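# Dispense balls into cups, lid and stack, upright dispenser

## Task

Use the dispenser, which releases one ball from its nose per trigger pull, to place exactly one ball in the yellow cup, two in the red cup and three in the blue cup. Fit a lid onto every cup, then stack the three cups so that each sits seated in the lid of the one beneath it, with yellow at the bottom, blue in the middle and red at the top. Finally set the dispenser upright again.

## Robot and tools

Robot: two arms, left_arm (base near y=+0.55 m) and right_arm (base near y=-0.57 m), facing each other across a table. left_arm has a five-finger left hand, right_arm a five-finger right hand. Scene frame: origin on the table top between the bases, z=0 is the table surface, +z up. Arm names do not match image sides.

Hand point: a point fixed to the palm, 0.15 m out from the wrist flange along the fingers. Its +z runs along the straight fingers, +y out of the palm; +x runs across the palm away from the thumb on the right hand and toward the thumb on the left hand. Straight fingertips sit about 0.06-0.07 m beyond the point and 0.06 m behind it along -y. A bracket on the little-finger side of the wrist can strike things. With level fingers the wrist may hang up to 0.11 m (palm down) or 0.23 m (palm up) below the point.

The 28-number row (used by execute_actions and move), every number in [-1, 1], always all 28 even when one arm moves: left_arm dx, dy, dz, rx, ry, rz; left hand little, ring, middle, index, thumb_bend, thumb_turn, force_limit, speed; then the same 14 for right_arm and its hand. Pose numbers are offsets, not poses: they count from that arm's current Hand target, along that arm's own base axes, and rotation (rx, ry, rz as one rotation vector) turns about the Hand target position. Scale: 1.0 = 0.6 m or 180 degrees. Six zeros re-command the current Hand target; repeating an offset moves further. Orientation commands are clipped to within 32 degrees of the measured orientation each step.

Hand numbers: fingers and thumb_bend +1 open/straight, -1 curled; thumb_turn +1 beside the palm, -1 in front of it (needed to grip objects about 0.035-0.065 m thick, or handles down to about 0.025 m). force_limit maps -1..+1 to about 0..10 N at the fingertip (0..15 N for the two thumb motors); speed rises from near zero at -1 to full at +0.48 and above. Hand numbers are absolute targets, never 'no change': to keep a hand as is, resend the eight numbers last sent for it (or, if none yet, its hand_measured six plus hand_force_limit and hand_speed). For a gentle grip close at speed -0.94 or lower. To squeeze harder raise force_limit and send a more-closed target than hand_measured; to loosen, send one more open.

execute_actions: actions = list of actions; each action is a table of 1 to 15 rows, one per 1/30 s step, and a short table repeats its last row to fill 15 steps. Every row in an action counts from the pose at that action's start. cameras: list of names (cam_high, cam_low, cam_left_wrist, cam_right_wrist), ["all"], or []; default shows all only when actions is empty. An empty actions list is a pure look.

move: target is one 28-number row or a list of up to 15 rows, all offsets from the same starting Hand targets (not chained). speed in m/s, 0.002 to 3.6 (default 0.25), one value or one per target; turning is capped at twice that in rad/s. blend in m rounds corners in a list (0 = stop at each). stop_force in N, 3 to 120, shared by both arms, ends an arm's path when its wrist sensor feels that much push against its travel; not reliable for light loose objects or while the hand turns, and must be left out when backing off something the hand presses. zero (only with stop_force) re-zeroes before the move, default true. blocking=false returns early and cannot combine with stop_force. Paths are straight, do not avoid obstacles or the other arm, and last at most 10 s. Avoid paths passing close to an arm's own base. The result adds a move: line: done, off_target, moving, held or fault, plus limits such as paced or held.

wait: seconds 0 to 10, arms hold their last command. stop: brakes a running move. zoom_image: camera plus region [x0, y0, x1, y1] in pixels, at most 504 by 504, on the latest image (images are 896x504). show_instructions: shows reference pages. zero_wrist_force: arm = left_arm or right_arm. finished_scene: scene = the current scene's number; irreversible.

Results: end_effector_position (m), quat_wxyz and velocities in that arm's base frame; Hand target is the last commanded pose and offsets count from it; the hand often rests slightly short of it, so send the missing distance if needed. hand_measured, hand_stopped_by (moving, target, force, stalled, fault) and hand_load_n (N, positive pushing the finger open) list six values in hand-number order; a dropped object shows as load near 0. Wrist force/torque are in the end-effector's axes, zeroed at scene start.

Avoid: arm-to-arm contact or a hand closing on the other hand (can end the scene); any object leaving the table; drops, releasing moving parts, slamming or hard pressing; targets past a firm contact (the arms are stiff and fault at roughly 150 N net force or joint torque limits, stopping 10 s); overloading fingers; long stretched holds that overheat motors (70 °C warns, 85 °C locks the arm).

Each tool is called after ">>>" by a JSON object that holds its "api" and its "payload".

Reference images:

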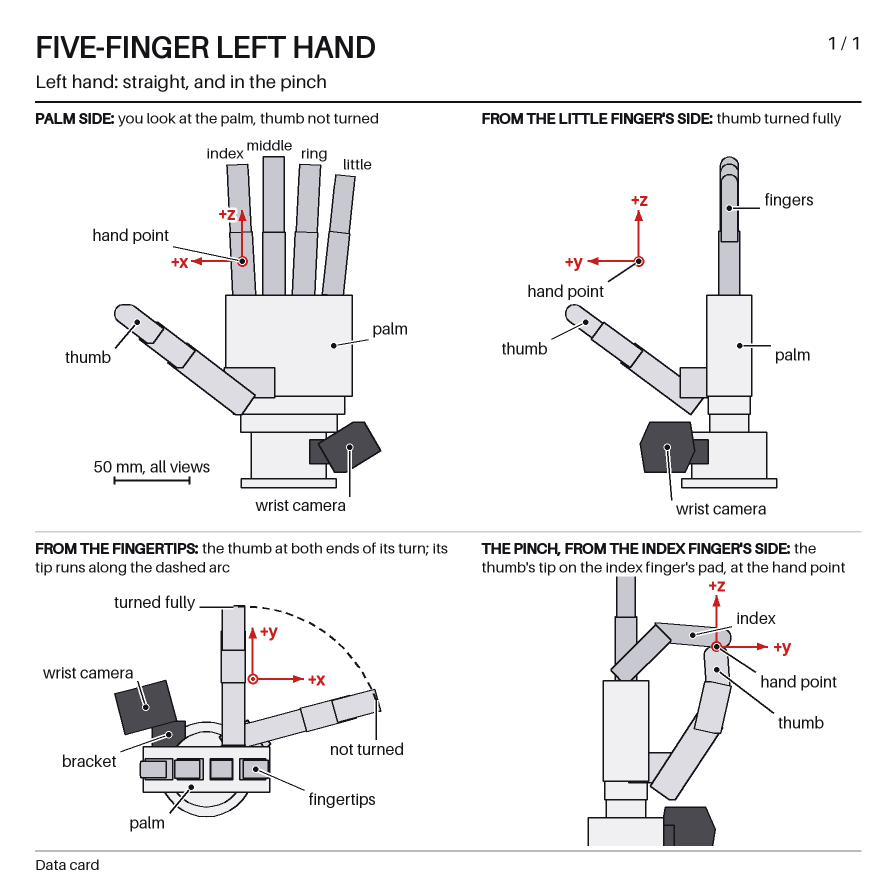

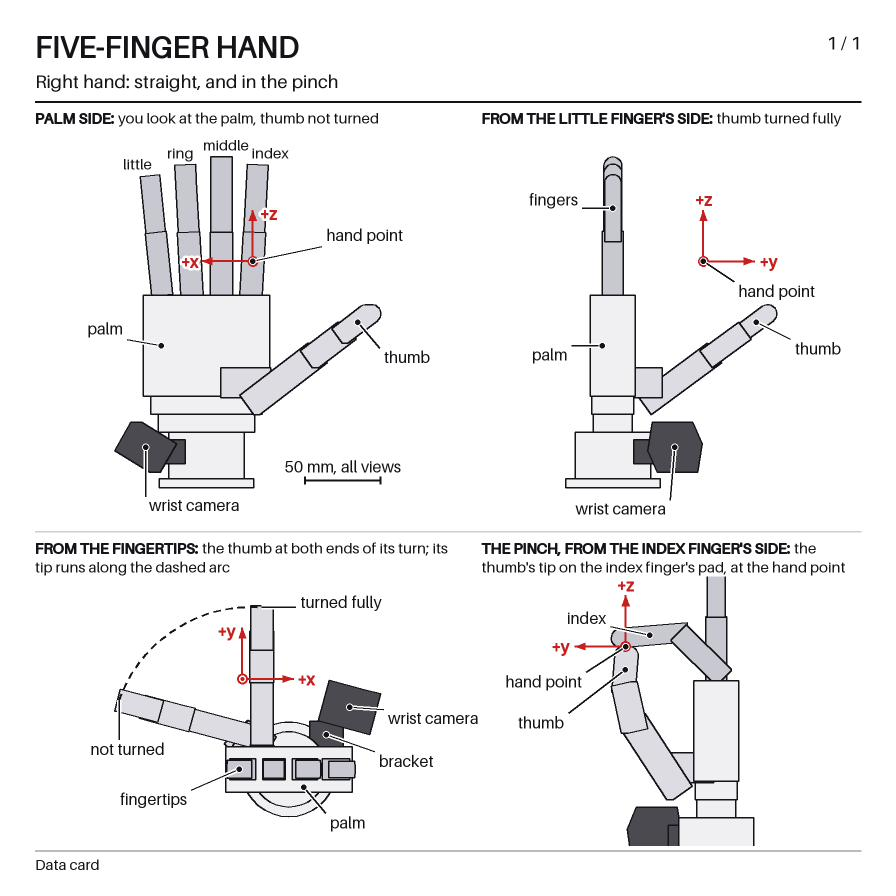

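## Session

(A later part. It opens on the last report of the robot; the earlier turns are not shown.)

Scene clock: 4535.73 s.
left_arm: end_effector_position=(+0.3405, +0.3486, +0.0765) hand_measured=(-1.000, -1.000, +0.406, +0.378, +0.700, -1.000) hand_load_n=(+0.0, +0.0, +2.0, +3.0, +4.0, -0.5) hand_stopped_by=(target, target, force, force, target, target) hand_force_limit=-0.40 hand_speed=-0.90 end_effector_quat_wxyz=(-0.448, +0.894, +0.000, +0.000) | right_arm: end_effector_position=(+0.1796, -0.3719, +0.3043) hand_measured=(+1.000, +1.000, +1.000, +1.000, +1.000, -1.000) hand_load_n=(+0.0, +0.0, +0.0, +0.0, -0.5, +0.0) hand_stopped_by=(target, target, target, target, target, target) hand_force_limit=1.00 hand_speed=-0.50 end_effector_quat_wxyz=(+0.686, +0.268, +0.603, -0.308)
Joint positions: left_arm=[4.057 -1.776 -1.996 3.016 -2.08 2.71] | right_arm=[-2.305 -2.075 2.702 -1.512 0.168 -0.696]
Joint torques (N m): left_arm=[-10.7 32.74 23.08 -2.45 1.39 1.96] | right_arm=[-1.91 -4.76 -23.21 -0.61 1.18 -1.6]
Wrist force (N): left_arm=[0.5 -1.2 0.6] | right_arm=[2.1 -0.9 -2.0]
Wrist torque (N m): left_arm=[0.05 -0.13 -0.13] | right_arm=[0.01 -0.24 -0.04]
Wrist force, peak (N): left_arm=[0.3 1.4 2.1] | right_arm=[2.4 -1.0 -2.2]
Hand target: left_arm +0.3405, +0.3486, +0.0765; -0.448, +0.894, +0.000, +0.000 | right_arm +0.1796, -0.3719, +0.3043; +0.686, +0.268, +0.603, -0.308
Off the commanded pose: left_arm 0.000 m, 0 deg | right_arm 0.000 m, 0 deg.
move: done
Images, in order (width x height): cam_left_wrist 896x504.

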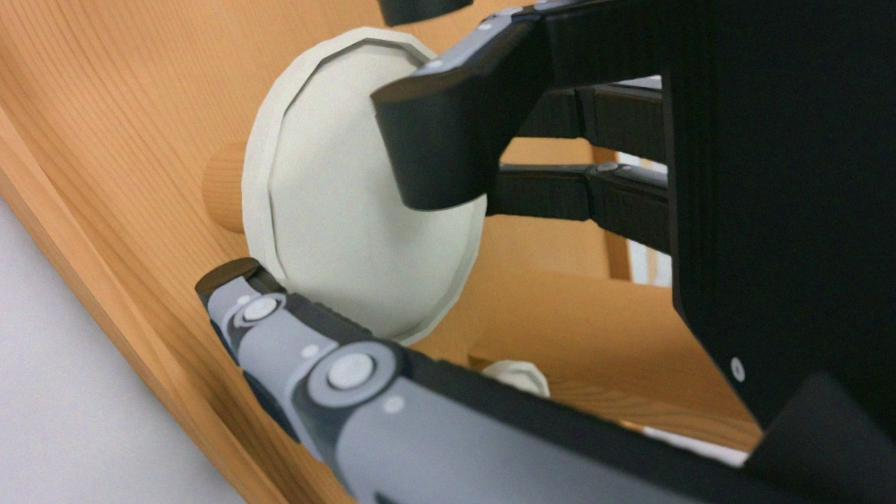

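>>> {"api": "move", "payload": {"target": [[0,0,0.05,0,0,0,-1,-1,0.1,0.1,0.7,-1,-0.4,-0.9,0,0,0,0,0,0,1,1,1,1,1,-1,1,-0.5],[0,0,0.4725,0,0,0,-1,-1,0.1,0.1,0.7,-1,-0.4,-0.9,0,0,0,0,0,0,1,1,1,1,1,-1,1,-0.5]], "speed": [0.02,0.1], "cameras": ["cam_left_wrist"]}}

>>> {"api": "move", "payload": {"target": [0.1645,0.1856,0,0.044,0,0,-1,-1,0.1,0.1,0.7,-1,-0.4,-0.9,0,0,0,0,0,0,1,1,1,1,1,-1,1,-0.5], "speed": 0.08, "cameras": ["cam_high","cam_low","cam_left_wrist"]}}

>>> {"api": "zoom_image", "payload": {"camera": "cam_low", "region": [380, 60, 460, 140]}}

Scene clock: 4556.97 s.
left_arm: end_effector_position=(+0.3406, +0.3487, +0.3599) hand_measured=(-1.000, -1.000, +0.406, +0.378, +0.702, -1.000) hand_load_n=(+0.0, +0.0, +1.5, +3.0, +4.5, +0.0) hand_stopped_by=(target, target, force, force, target, target) hand_force_limit=-0.40 hand_speed=-0.90 end_effector_quat_wxyz=(-0.448, +0.894, +0.000, +0.000) | right_arm: end_effector_position=(+0.1796, -0.3719, +0.3043) hand_measured=(+1.000, +1.000, +1.000, +1.000, +1.000, -1.000) hand_load_n=(+0.0, +0.0, +0.0, +0.0, +0.0, -0.5) hand_stopped_by=(target, target, target, target, target, target) hand_force_limit=1.00 hand_speed=-0.50 end_effector_quat_wxyz=(+0.686, +0.268, +0.603, -0.308)
Joint positions: left_arm=[4.057 -1.603 -1.428 2.274 -2.08 2.71] | right_arm=[-2.305 -2.075 2.702 -1.512 0.168 -0.696]
Joint torques (N m): left_arm=[2.91 22.5 15.83 0.31 -1.86 -2.13] | right_arm=[3.06 -4.41 -21.97 -0.57 1.75 -1.5]
Wrist force (N): left_arm=[0.5 1.2 1.9] | right_arm=[2.2 -1.0 -2.1]
Wrist torque (N m): left_arm=[0.09 -0.17 -0.14] | right_arm=[-0.01 -0.25 -0.04]
Wrist force, peak (N): left_arm=[0.2 2.5 2.6] | right_arm=[2.3 -1.0 -2.5]
Hand target: left_arm +0.3405, +0.3486, +0.3600; -0.448, +0.894, +0.000, +0.000 | right_arm +0.1796, -0.3719, +0.3043; +0.686, +0.268, +0.603, -0.308
Off the commanded pose: left_arm 0.000 m, 0 deg | right_arm 0.000 m, 0 deg.
move: done
Images, in order (width x height): cam_left_wrist 896x504.

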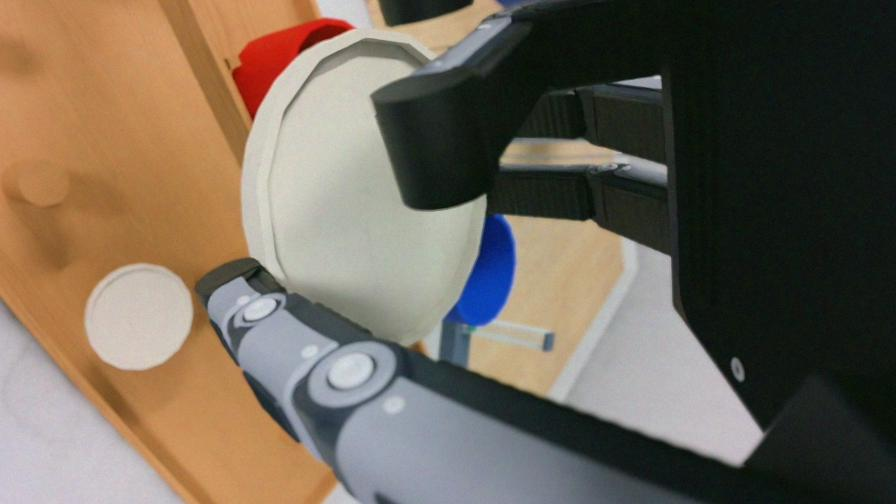

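Scene clock: 4559.17 s.
left_arm: end_effector_position=(+0.4393, +0.4599, +0.3600) hand_measured=(-1.000, -1.000, +0.406, +0.378, +0.702, -1.000) hand_load_n=(+0.0, +0.0, +1.5, +2.5, +4.0, +0.0) hand_stopped_by=(target, target, force, force, target, target) hand_force_limit=-0.40 hand_speed=-0.90 end_effector_quat_wxyz=(-0.508, +0.861, +0.000, +0.000) | right_arm: end_effector_position=(+0.1796, -0.3719, +0.3043) hand_measured=(+1.000, +1.000, +1.000, +1.000, +1.000, -1.000) hand_load_n=(+0.0, +0.0, +0.0, +0.5, +0.0, -0.5) hand_stopped_by=(target, target, target, target, target, target) hand_force_limit=1.00 hand_speed=-0.50 end_effector_quat_wxyz=(+0.686, +0.268, +0.603, -0.308)
Joint positions: left_arm=[4.001 -1.909 -1.103 2.382 -2.179 2.748] | right_arm=[-2.305 -2.075 2.702 -1.512 0.168 -0.696]
Joint torques (N m): left_arm=[2.14 44.74 10.03 -2.58 1.83 -2.27] | right_arm=[3.16 -3.89 -22.05 -0.54 1.69 -2.01]
Wrist force (N): left_arm=[0.6 1.7 2.0] | right_arm=[2.1 -1.0 -2.2]
Wrist torque (N m): left_arm=[0.15 -0.20 -0.18] | right_arm=[0.01 -0.24 -0.05]
Wrist force, peak (N): left_arm=[0.9 1.3 2.7] | right_arm=[2.3 -0.9 -2.3]
Hand target: left_arm +0.4392, +0.4600, +0.3600; -0.508, +0.861, +0.000, +0.000 | right_arm +0.1796, -0.3719, +0.3043; +0.686, +0.268, +0.603, -0.308
Off the commanded pose: left_arm 0.000 m, 0 deg | right_arm 0.000 m, 0 deg.
move: done
Images, in order (width x height): cam_high 896x504, cam_low 896x504, cam_left_wrist 896x504.

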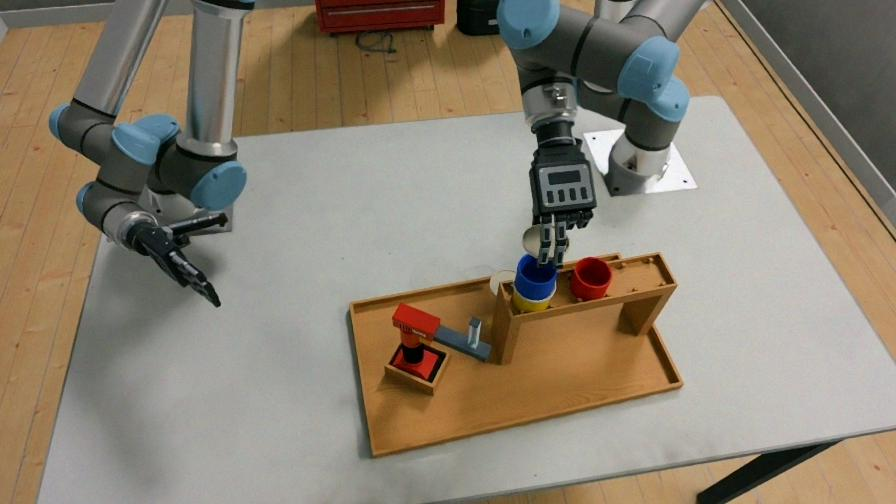

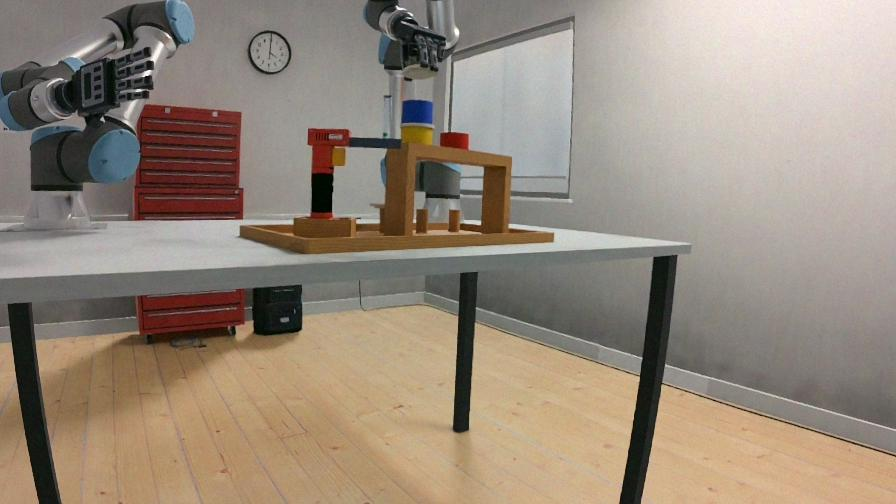

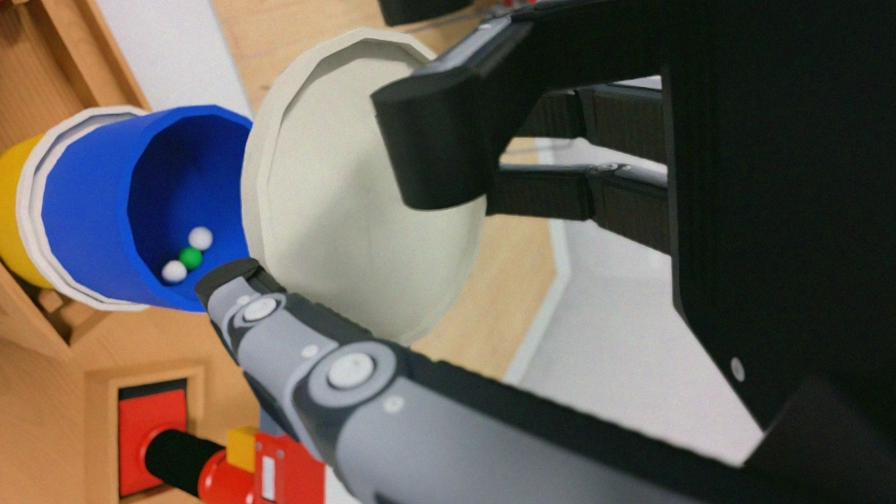

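Scaled by 6.300 from the camera's 896x504 image, which has a finer 1280x720 frame.

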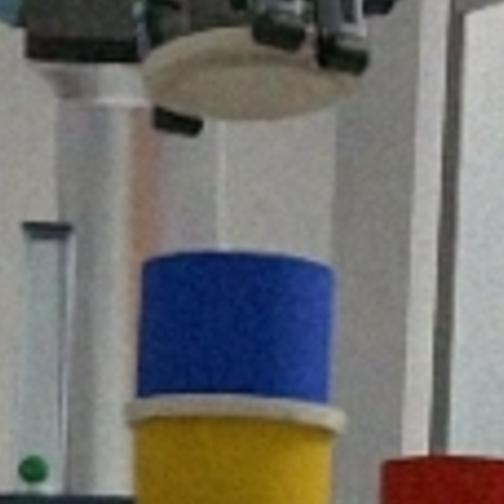

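>>> {"api": "zoom_image", "payload": {"camera": "cam_high", "region": [500, 210, 600, 310]}}

Scaled by 5.040 from the camera's 896x504 image, which has a finer 1280x720 frame.

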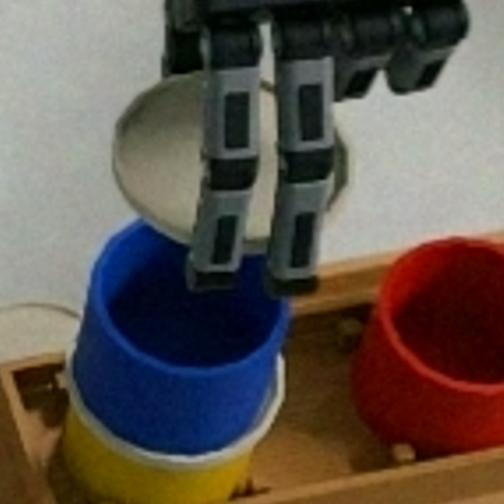

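>>> {"api": "move", "payload": {"target": [0.0067,0,-0.0833,0,0,0,-1,-1,0.1,0.1,0.7,-1,-0.4,-0.9,0,0,0,0,0,0,1,1,1,1,1,-1,1,-0.5], "speed": 0.05, "cameras": ["cam_high","cam_low","cam_left_wrist"]}}

>>> {"api": "zoom_image", "payload": {"camera": "cam_low", "region": [380, 60, 460, 140]}}

>>> {"api": "zoom_image", "payload": {"camera": "cam_high", "region": [500, 220, 580, 300]}}

Scene clock: 4596.53 s.
left_arm: end_effector_position=(+0.4433, +0.4600, +0.3099) hand_measured=(-1.000, -1.000, +0.406, +0.378, +0.702, -1.000) hand_load_n=(+0.0, +0.0, +1.5, +3.0, +4.5, +0.0) hand_stopped_by=(target, target, force, force, target, target) hand_force_limit=-0.40 hand_speed=-0.90 end_effector_quat_wxyz=(-0.508, +0.861, +0.000, +0.000) end_effector_velocity=(+0.000, +0.000, +0.002) end_effector_angular_velocity=(-0.001, +0.001, -0.001) | right_arm: end_effector_position=(+0.1796, -0.3719, +0.3043) hand_measured=(+1.000, +1.000, +1.000, +1.000, +1.000, -1.000) hand_load_n=(+0.0, +0.0, +0.0, +0.0, +0.0, +0.0) hand_stopped_by=(target, target, target, target, target, target) hand_force_limit=1.00 hand_speed=-0.50 end_effector_quat_wxyz=(+0.686, +0.268, +0.603, -0.308)
Joint positions: left_arm=[3.995 -1.91 -1.23 2.507 -2.184 2.743] | right_arm=[-2.305 -2.075 2.702 -1.512 0.168 -0.696]
Joint velocities: left_arm=[0 0 0.005 -0.006 0.001 0.001] | right_arm=[within noise]
Joint torques (N m): left_arm=[-8.71 31.9 28.52 -2.8 -2.02 -0.8] | right_arm=[7.64 -3.14 -21.83 -0.51 1.64 -1.61]
Wrist force (N): left_arm=[0.4 1.5 2.1] | right_arm=[2.2 -0.9 -2.1]
Wrist torque (N m): left_arm=[0.11 -0.18 -0.01] | right_arm=[0.01 -0.25 -0.04]
Wrist force, peak (N): left_arm=[0.5 2.0 2.5] | right_arm=[2.4 -0.9 -2.4]
Hand target: left_arm +0.4433, +0.4600, +0.3100; -0.508, +0.861, +0.000, +0.000 | right_arm +0.1796, -0.3719, +0.3043; +0.686, +0.268, +0.603, -0.308
Off the commanded pose: left_arm 0.000 m, 0 deg | right_arm 0.000 m, 0 deg.
move: done
Images, in order (width x height): cam_high 896x504, cam_low 896x504, cam_left_wrist 896x504.

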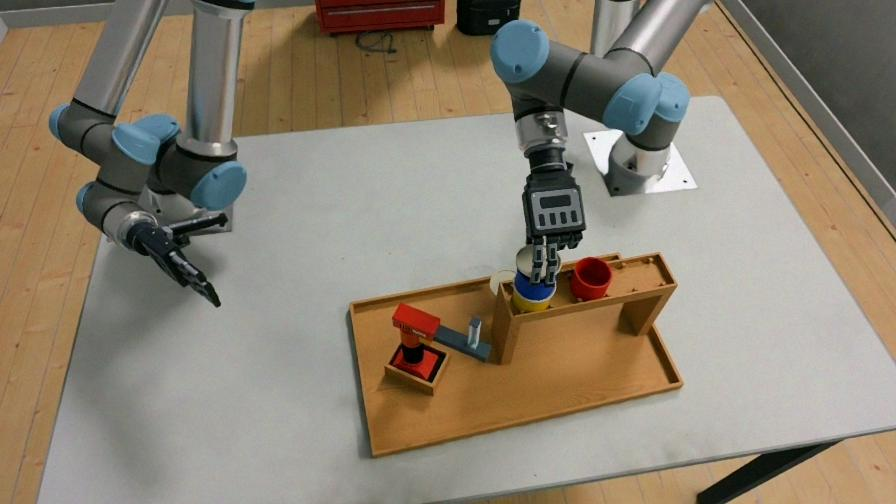

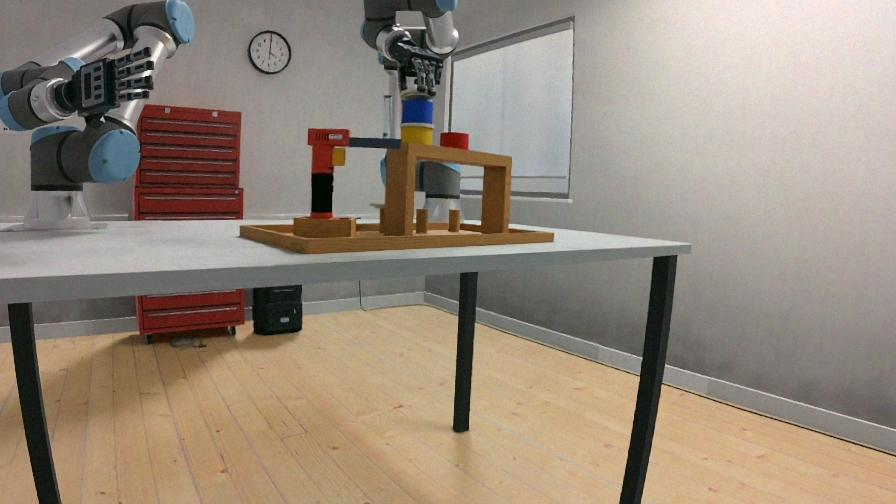

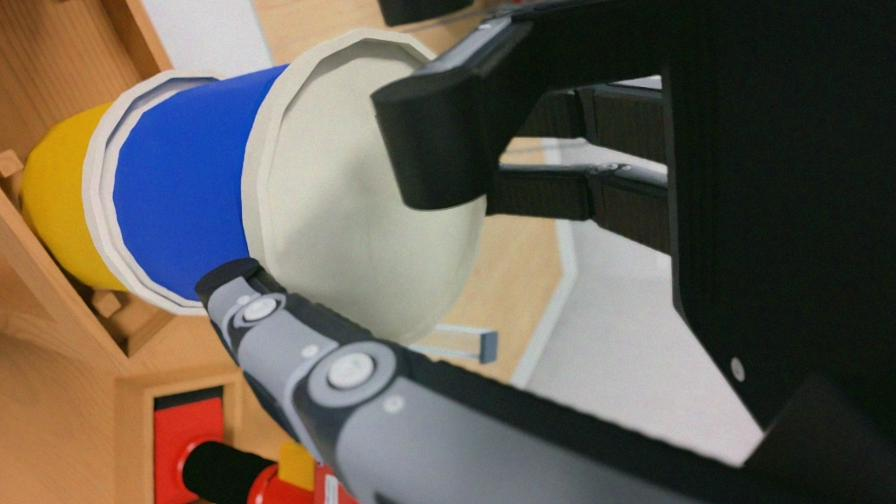

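Scaled by 6.300 from the camera's 896x504 image, which has a finer 1280x720 frame.

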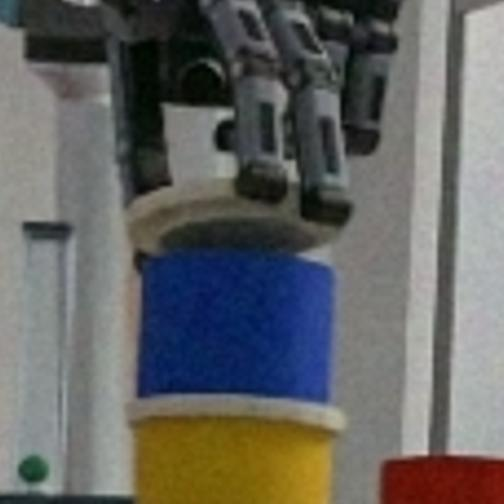

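Scaled by 6.300 from the camera's 896x504 image, which has a finer 1280x720 frame.

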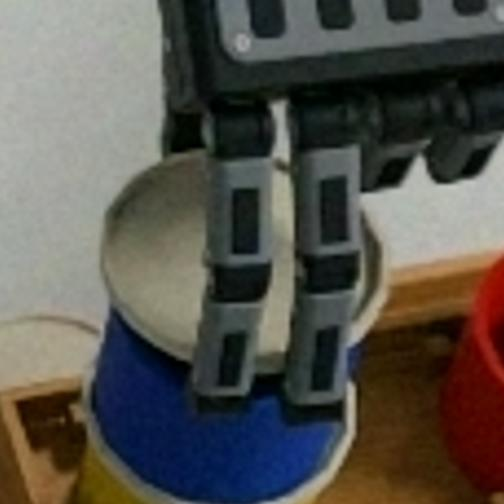

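>>> {"api": "move", "payload": {"target": [0,0,-0.034,0,0,0,-1,-1,0.1,0.1,0.7,-1,-0.4,-0.9,0,0,0,0,0,0,1,1,1,1,1,-1,1,-0.5], "speed": 0.012, "stop_force": 3, "cameras": ["cam_high","cam_low","cam_left_wrist"]}}

>>> {"api": "zoom_image", "payload": {"camera": "cam_low", "region": [380, 60, 460, 140]}}

>>> {"api": "zoom_image", "payload": {"camera": "cam_high", "region": [500, 220, 580, 300]}}

Scene clock: 4607.33 s.
left_arm: end_effector_position=(+0.4433, +0.4600, +0.2896) hand_measured=(-1.000, -1.000, +0.406, +0.378, +0.700, -1.000) hand_load_n=(+0.0, +0.5, +0.0, +0.0, +0.0, +0.0) hand_stopped_by=(target, target, force, force, target, target) hand_force_limit=-0.40 hand_speed=-0.90 end_effector_quat_wxyz=(-0.508, +0.861, +0.000, +0.000) | right_arm: end_effector_position=(+0.1796, -0.3719, +0.3043) hand_measured=(+1.000, +1.000, +1.000, +1.000, +1.000, -1.000) hand_load_n=(+0.0, +0.5, +0.0, +0.0, +0.0, +0.0) hand_stopped_by=(target, target, target, target, target, target) hand_force_limit=1.00 hand_speed=-0.50 end_effector_quat_wxyz=(+0.686, +0.268, +0.603, -0.308)
Joint positions: left_arm=[3.995 -1.911 -1.28 2.559 -2.184 2.743] | right_arm=[-2.305 -2.075 2.702 -1.512 0.168 -0.696]
Joint torques (N m): left_arm=[6.64 28.8 29.44 -2.73 -0.02 -0.82] | right_arm=[5.67 -1.39 -21.84 -0.51 2.03 -1.73]
Wrist force (N): left_arm=[0.4 1.2 1.8] | right_arm=[2.3 -1.0 -1.9]
Wrist torque (N m): left_arm=[0.09 -0.19 0.00] | right_arm=[-0.01 -0.27 -0.03]
Wrist force, peak (N): left_arm=[0.4 1.6 2.4] | right_arm=[2.4 -1.1 -2.2]
Hand target: left_arm +0.4433, +0.4600, +0.2896; -0.508, +0.861, +0.000, +0.000 | right_arm +0.1796, -0.3719, +0.3043; +0.686, +0.268, +0.603, -0.308
Off the commanded pose: left_arm 0.000 m, 0 deg | right_arm 0.000 m, 0 deg.
move: done
Images, in order (width x height): cam_high 896x504, cam_low 896x504, cam_left_wrist 896x504.

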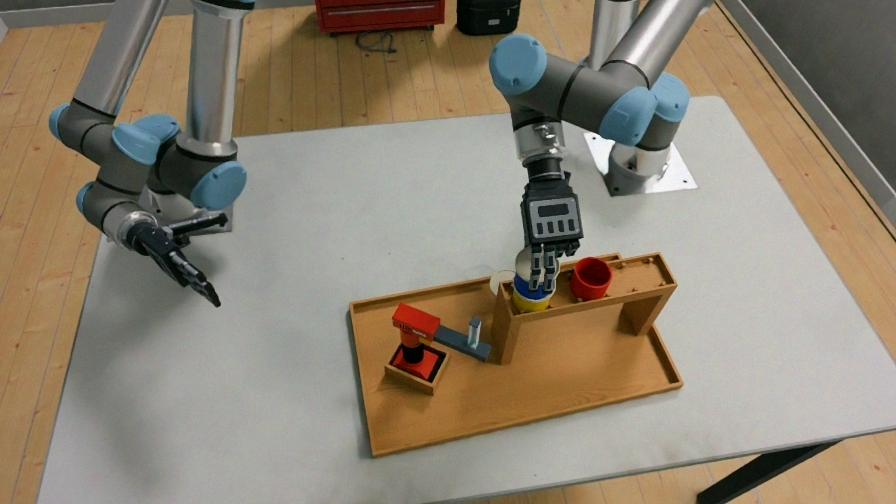

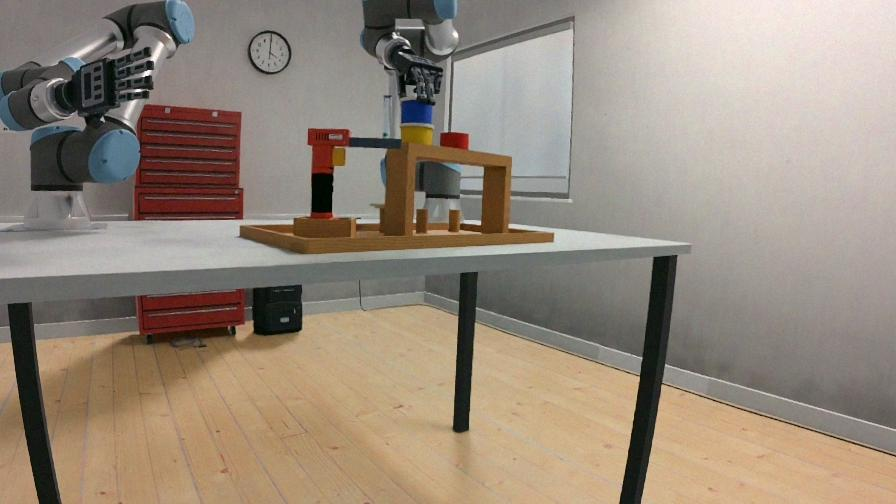

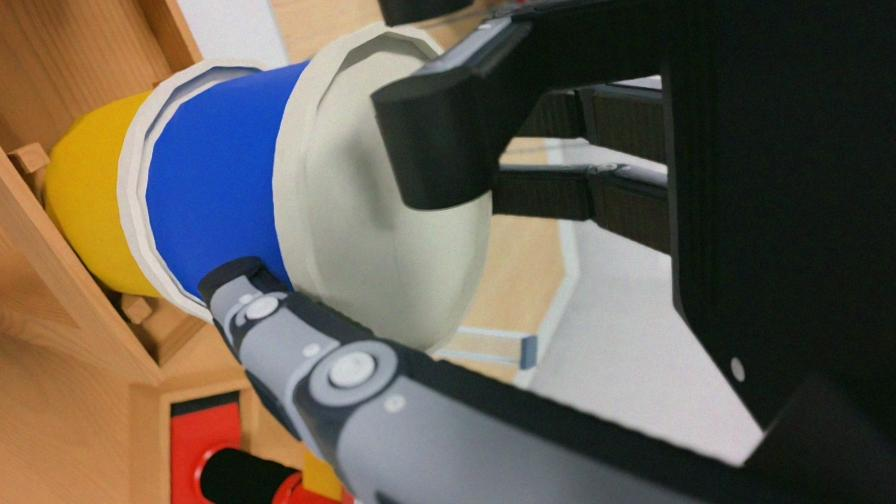

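Scaled by 6.300 from the camera's 896x504 image, which has a finer 1280x720 frame.

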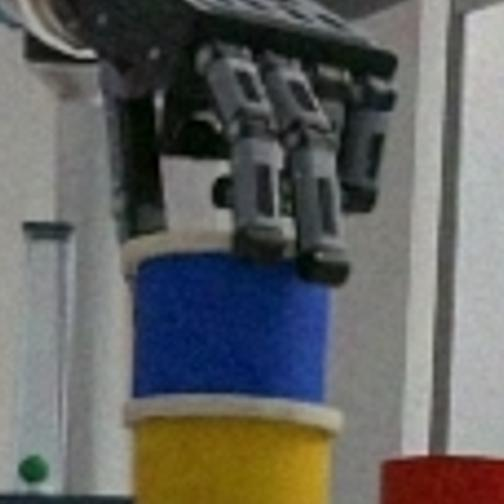

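Scaled by 6.300 from the camera's 896x504 image, which has a finer 1280x720 frame.

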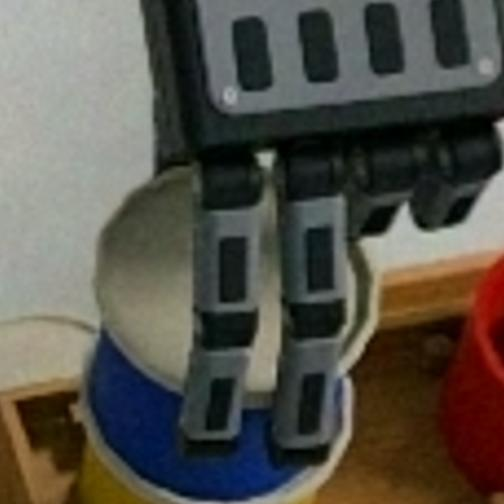

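>>> {"api": "move", "payload": {"target": [0,0,0,0,0,0,-1,-1,0.6,0.6,0.85,-1,-0.4,-0.7,0,0,0,0,0,0,1,1,1,1,1,-1,1,-0.5], "speed": 0.03, "cameras": []}}

>>> {"api": "move", "payload": {"target": [[0,0,0.05,0,0,0,-1,-1,0.6,0.6,0.85,-1,-0.4,-0.7,0,0,0,0,0,0,1,1,1,1,1,-1,1,-0.5],[0,0,0.13,0,0,0,-1,-1,0.6,0.6,0.85,-1,-0.4,-0.7,0,0,0,0,0,0,1,1,1,1,1,-1,1,-0.5],[0,-0.15,0.15,0,0,0,-1,-1,0.6,0.6,0.85,-1,-0.4,-0.7,0,0,0,0,0,0,1,1,1,1,1,-1,1,-0.5]], "speed": [0.02,0.06,0.1], "blend": [0.005,0.01,0], "cameras": ["cam_high","cam_low","cam_left_wrist"]}}

>>> {"api": "zoom_image", "payload": {"camera": "cam_low", "region": [380, 60, 460, 160]}}

>>> {"api": "zoom_image", "payload": {"camera": "cam_high", "region": [500, 235, 590, 325]}}

Scene clock: 4621.27 s.
left_arm: end_effector_position=(+0.4433, +0.4600, +0.2896) hand_measured=(-1.000, -1.000, +0.600, +0.600, +0.850, -1.000) hand_load_n=(+0.0, +0.0, +0.0, +0.0, +0.0, +0.0) hand_stopped_by=(target, target, target, target, target, target) hand_force_limit=-0.40 hand_speed=-0.70 end_effector_quat_wxyz=(-0.508, +0.861, +0.000, +0.000) | right_arm: end_effector_position=(+0.1796, -0.3719, +0.3043) hand_measured=(+1.000, +1.000, +1.000, +1.000, +1.000, -1.000) hand_load_n=(+0.0, +0.0, +0.0, -0.5, +0.0, -0.5) hand_stopped_by=(target, target, target, target, target, target) hand_force_limit=1.00 hand_speed=-0.50 end_effector_quat_wxyz=(+0.686, +0.268, +0.603, -0.308)
Joint positions: left_arm=[3.995 -1.911 -1.28 2.559 -2.184 2.743] | right_arm=[-2.305 -2.075 2.702 -1.512 0.168 -0.696]
Joint torques (N m): left_arm=[5.38 42.64 28.15 -2.52 -0.77 -1.93] | right_arm=[5.78 -2.8 -22.42 -0.29 1.83 -1.51]
Wrist force (N): left_arm=[0.6 1.4 2.0] | right_arm=[2.4 -1.0 -2.1]
Wrist torque (N m): left_arm=[0.09 -0.21 0.00] | right_arm=[0.01 -0.27 -0.03]
Wrist force, peak (N): left_arm=[0.5 1.4 2.2] | right_arm=[2.2 -1.1 -2.5]
Hand target: left_arm +0.4433, +0.4600, +0.2896; -0.508, +0.861, +0.000, +0.000 | right_arm +0.1796, -0.3719, +0.3043; +0.686, +0.268, +0.603, -0.308
Off the commanded pose: left_arm 0.000 m, 0 deg | right_arm 0.000 m, 0 deg.
move: done
No camera images: "cameras" was empty.

Scene clock: 4624.80 s.
left_arm: end_effector_position=(+0.4432, +0.3699, +0.3797) hand_measured=(-1.000, -1.000, +0.600, +0.600, +0.850, -1.000) hand_load_n=(+0.0, +0.0, +0.0, +0.0, +0.0, +0.0) hand_stopped_by=(target, target, target, target, target, target) hand_force_limit=-0.40 hand_speed=-0.70 end_effector_quat_wxyz=(-0.508, +0.861, +0.000, +0.000) | right_arm: end_effector_position=(+0.1796, -0.3719, +0.3043) hand_measured=(+1.000, +1.000, +1.000, +1.000, +1.000, -1.000) hand_load_n=(+0.0, +0.0, -0.5, -0.5, +0.0, -0.5) hand_stopped_by=(target, target, target, target, target, target) hand_force_limit=1.00 hand_speed=-0.50 end_effector_quat_wxyz=(+0.686, +0.268, +0.603, -0.308)
Joint positions: left_arm=[3.854 -1.822 -1.178 2.299 -2.295 2.632] | right_arm=[-2.305 -2.075 2.702 -1.512 0.168 -0.696]
Joint torques (N m): left_arm=[10.07 17.88 28.39 1.59 1.88 2.08] | right_arm=[5.4 -2.7 -23.59 -0.3 1.95 -1.4]
Wrist force (N): left_arm=[0.5 1.3 2.2] | right_arm=[2.3 -1.0 -2.1]
Wrist torque (N m): left_arm=[0.13 -0.18 -0.19] | right_arm=[0.00 -0.25 -0.04]
Wrist force, peak (N): left_arm=[0.6 0.9 2.8] | right_arm=[2.3 -0.9 -2.5]
Hand target: left_arm +0.4433, +0.3700, +0.3796; -0.508, +0.861, +0.000, +0.000 | right_arm +0.1796, -0.3719, +0.3043; +0.686, +0.268, +0.603, -0.308
Off the commanded pose: left_arm 0.000 m, 0 deg | right_arm 0.000 m, 0 deg.
move: done
Images, in order (width x height): cam_high 896x504, cam_low 896x504, cam_left_wrist 896x504.

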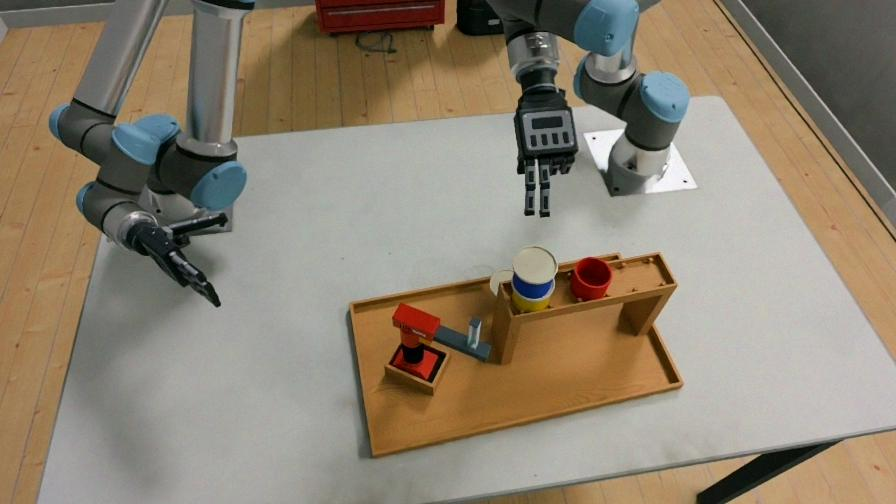

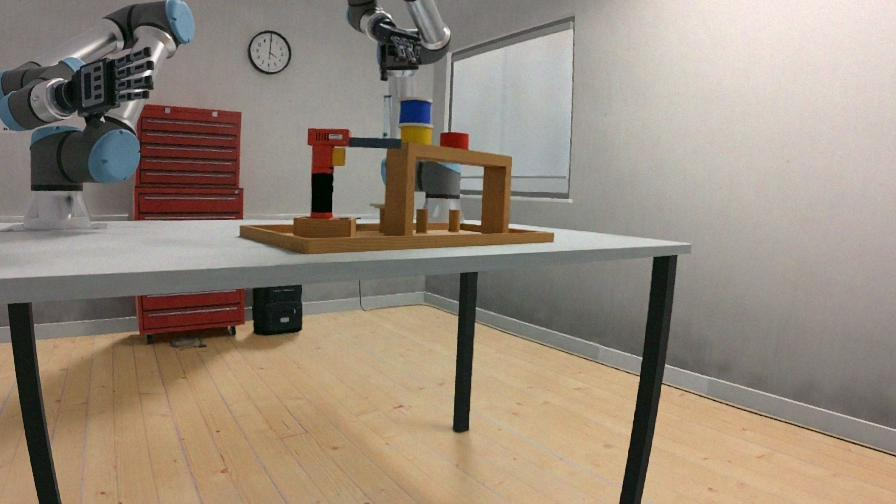

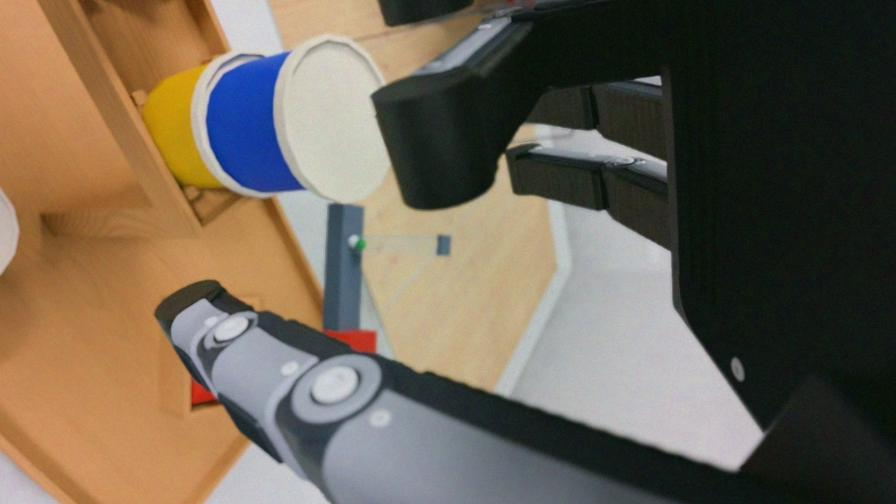

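Scaled by 5.040 from the camera's 896x504 image, which has a finer 1280x720 frame.

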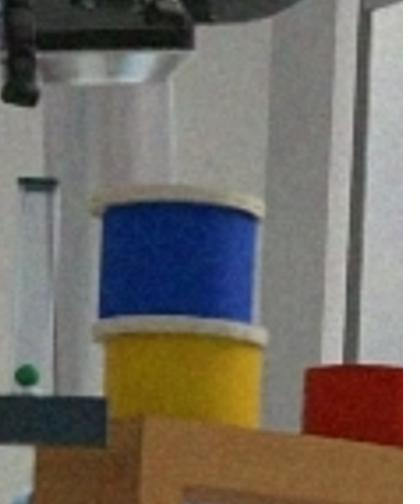

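Scaled by 5.600 from the camera's 896x504 image, which has a finer 1280x720 frame.

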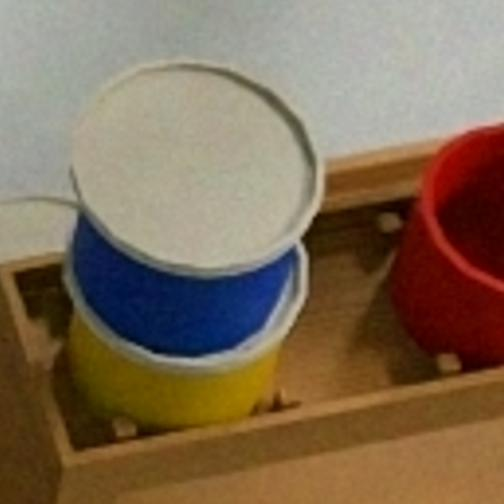

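>>> {"api": "zoom_image", "payload": {"camera": "cam_left_wrist", "region": [130, 20, 400, 220]}}

>>> {"api": "zoom_image", "payload": {"camera": "cam_low", "region": [390, 85, 450, 155]}}

Scaled by 1.867 from the camera's 896x504 image, which has a finer 1280x720 frame.

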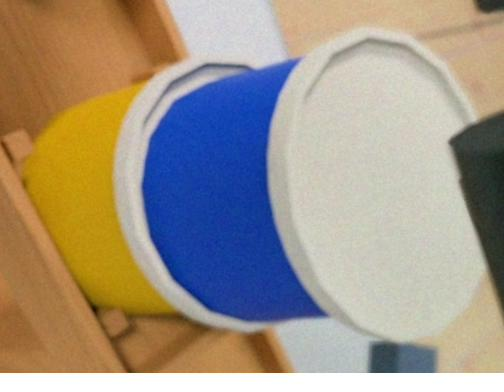

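Scaled by 7.200 from the camera's 896x504 image, which has a finer 1280x720 frame.

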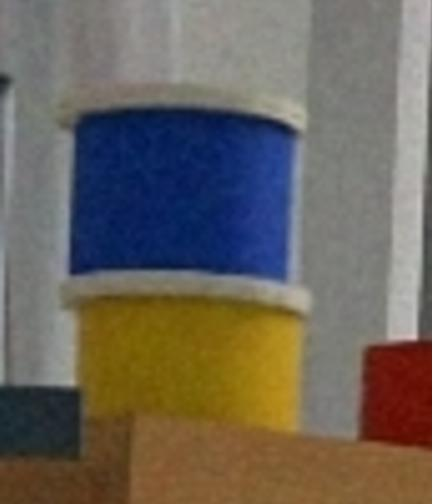

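>>> {"api": "move", "payload": {"target": [[0.0048,0.1365,0,0,0,0,-1,-1,0,0,1,-1,0.2,-0.5,0,0,0,0,0,0,1,1,1,1,1,-1,1,-0.5],[0.0048,0.1365,-0.09,0,0,0,-1,-1,0,0,1,-1,0.2,-0.5,0,0,0,0,0,0,1,1,1,1,1,-1,1,-0.5]], "speed": [0.1,0.05], "cameras": ["cam_high","cam_low","cam_left_wrist"]}}

>>> {"api": "zoom_image", "payload": {"camera": "cam_high", "region": [500, 235, 590, 325]}}

>>> {"api": "zoom_image", "payload": {"camera": "cam_low", "region": [380, 60, 460, 160]}}

Scene clock: 4725.27 s.
left_arm: end_effector_position=(+0.4461, +0.4519, +0.3256) hand_measured=(-1.000, -1.000, +0.000, +0.000, +1.000, -1.000) hand_load_n=(+0.0, +0.0, +0.0, +0.0, +0.0, +0.0) hand_stopped_by=(target, target, target, target, target, target) hand_force_limit=0.20 hand_speed=-0.50 end_effector_quat_wxyz=(-0.508, +0.861, +0.000, +0.000) | right_arm: end_effector_position=(+0.1796, -0.3719, +0.3043) hand_measured=(+1.000, +1.000, +1.000, +1.000, +1.000, -1.000) hand_load_n=(+0.0, +0.0, +0.0, +0.0, +0.0, +0.0) hand_stopped_by=(target, target, target, target, target, target) hand_force_limit=1.00 hand_speed=-0.50 end_effector_quat_wxyz=(+0.686, +0.268, +0.603, -0.308)
Joint positions: left_arm=[3.979 -1.907 -1.195 2.463 -2.197 2.731] | right_arm=[-2.305 -2.075 2.702 -1.512 0.168 -0.696]
Joint torques (N m): left_arm=[-12.92 41.81 29.16 -2.61 -1.55 2.07] | right_arm=[6.49 -0.86 -23.19 -0.4 1.87 -2.08]
Wrist force (N): left_arm=[0.4 1.2 1.9] | right_arm=[2.1 -0.8 -2.3]
Wrist torque (N m): left_arm=[0.09 -0.17 0.00] | right_arm=[0.04 -0.24 -0.04]
Wrist force, peak (N): left_arm=[0.8 1.0 3.0] | right_arm=[2.4 -1.1 -2.4]
Hand target: left_arm +0.4461, +0.4519, +0.3256; -0.508, +0.861, +0.000, +0.000 | right_arm +0.1796, -0.3719, +0.3043; +0.686, +0.268, +0.603, -0.308
Off the commanded pose: left_arm 0.000 m, 0 deg | right_arm 0.000 m, 0 deg.
move: done
Images, in order (width x height): cam_high 896x504, cam_low 896x504, cam_left_wrist 896x504.

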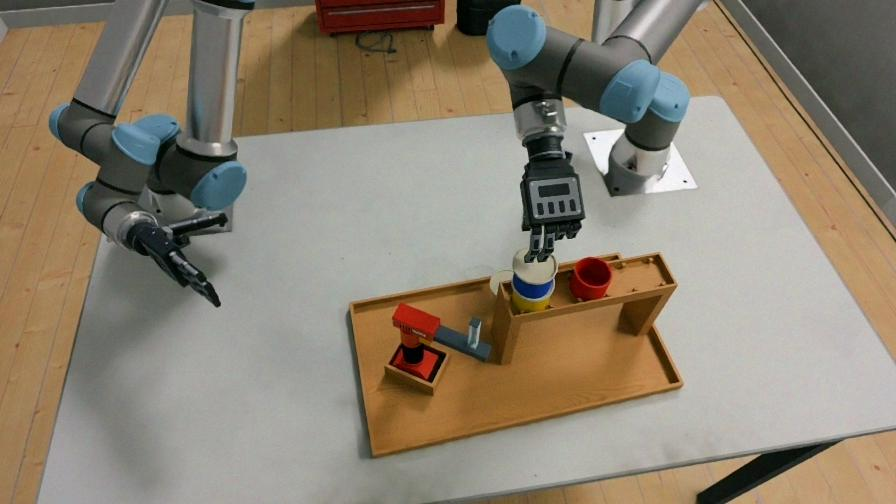

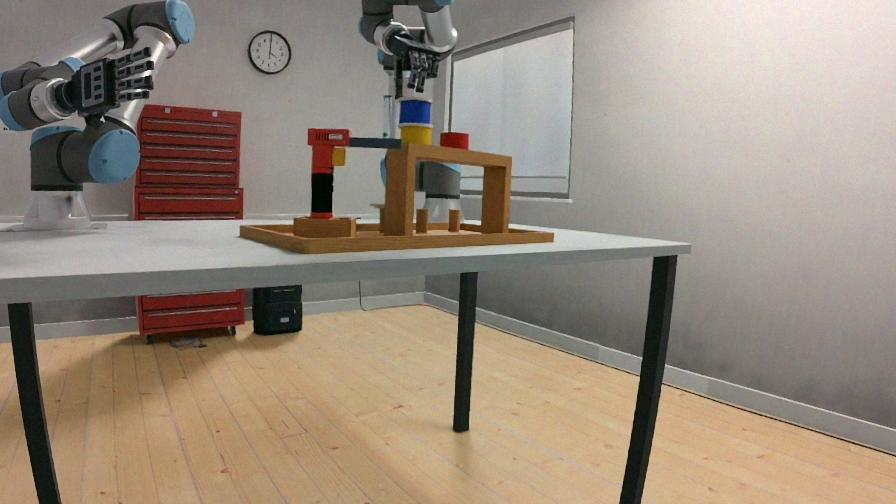

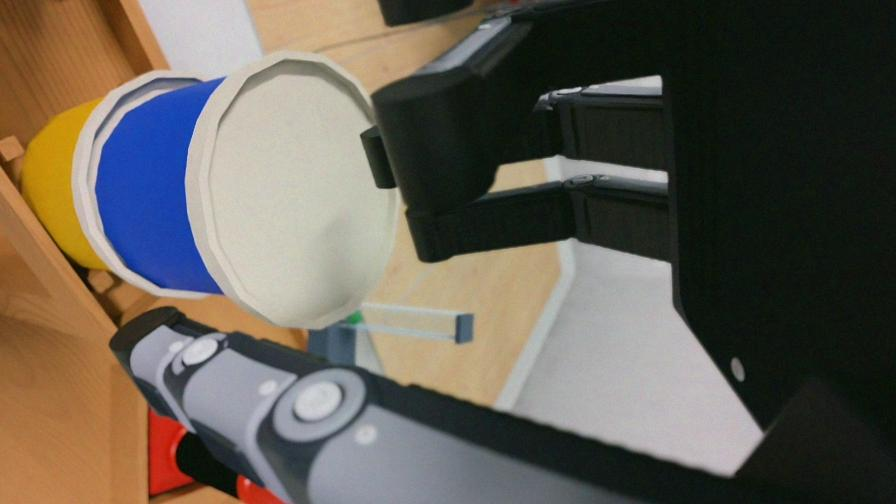

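Scaled by 5.600 from the camera's 896x504 image, which has a finer 1280x720 frame.

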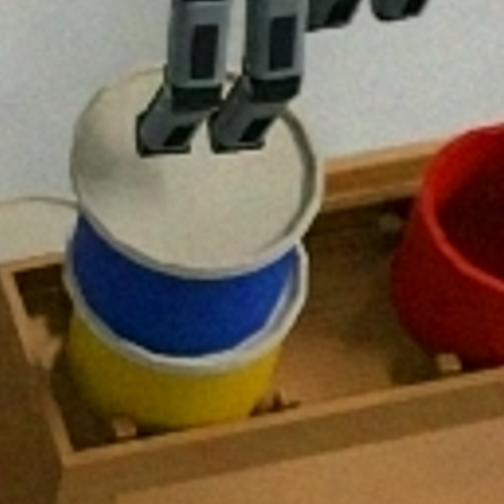

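Scaled by 5.040 from the camera's 896x504 image, which has a finer 1280x720 frame.

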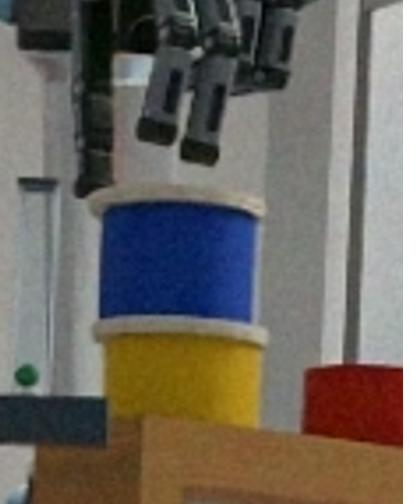

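>>> {"api": "move", "payload": {"target": [[0,-0.0067,0,0,0,0,-1,-1,0,0,1,-1,0.2,-0.5,0,0,0,0,0,0,1,1,1,1,1,-1,1,-0.5],[0,-0.0067,-0.06,0,0,0,-1,-1,0,0,1,-1,0.2,-0.5,0,0,0,0,0,0,1,1,1,1,1,-1,1,-0.5]], "speed": 0.012, "stop_force": 7, "cameras": ["cam_low"]}}

>>> {"api": "zoom_image", "payload": {"camera": "cam_low", "region": [380, 60, 460, 160]}}

Scene clock: 4738.97 s.
left_arm: end_effector_position=(+0.4461, +0.4478, +0.3066) hand_measured=(-1.000, -1.000, +0.000, +0.000, +1.000, -1.000) hand_load_n=(+0.0, +0.0, +0.0, +0.0, +0.5, +0.0) hand_stopped_by=(target, target, target, target, target, target) hand_force_limit=0.20 hand_speed=-0.50 end_effector_quat_wxyz=(-0.508, +0.861, +0.000, +0.000) | right_arm: end_effector_position=(+0.1796, -0.3719, +0.3043) hand_measured=(+1.000, +1.000, +1.000, +1.000, +1.000, -1.000) hand_load_n=(+0.0, +0.0, +0.0, -0.5, +0.0, -0.5) hand_stopped_by=(target, target, target, target, target, target) hand_force_limit=1.00 hand_speed=-0.50 end_effector_quat_wxyz=(+0.686, +0.268, +0.603, -0.308)
Joint positions: left_arm=[3.973 -1.901 -1.252 2.511 -2.201 2.727] | right_arm=[-2.305 -2.075 2.702 -1.512 0.168 -0.696]
Joint torques (N m): left_arm=[9.43 23.96 28.1 0.2 1.48 1.82] | right_arm=[5.32 0.64 -22.57 -0.48 2.03 -1.87]
Wrist force (N): left_arm=[0.5 -1.7 0.8] | right_arm=[2.3 -1.0 -2.2]
Wrist torque (N m): left_arm=[0.06 -0.22 0.07] | right_arm=[0.02 -0.27 -0.03]
Wrist force, peak (N): left_arm=[-0.2 -14.7 -4.8] | right_arm=[2.3 -1.1 -2.3]
Hand target: left_arm +0.4461, +0.4479, +0.3066; -0.508, +0.861, +0.000, +0.000 (not the last commanded pose) | right_arm +0.1796, -0.3719, +0.3043; +0.686, +0.268, +0.603, -0.308
Off the commanded pose: left_arm 0.017 m, 0 deg | right_arm 0.000 m, 0 deg.
move: contact (left_arm); path passed 1 of 2 targets
Images, in order (width x height): cam_low 896x504.

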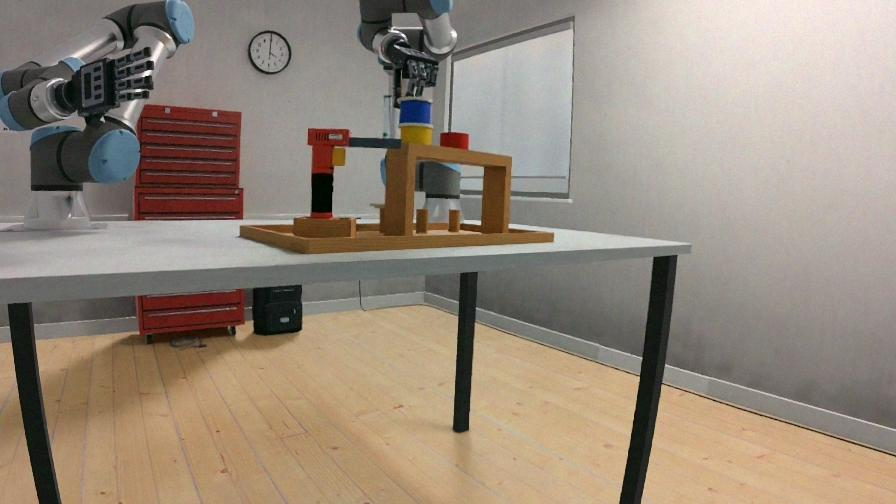

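Scaled by 5.040 from the camera's 896x504 image, which has a finer 1280x720 frame.

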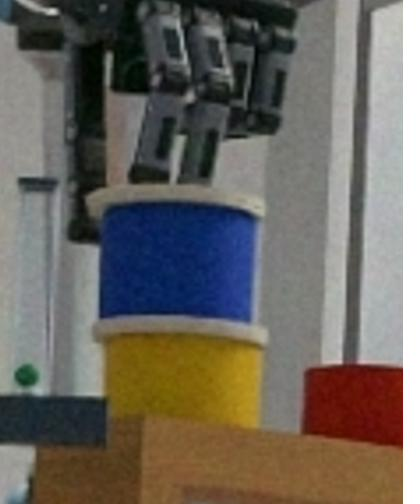

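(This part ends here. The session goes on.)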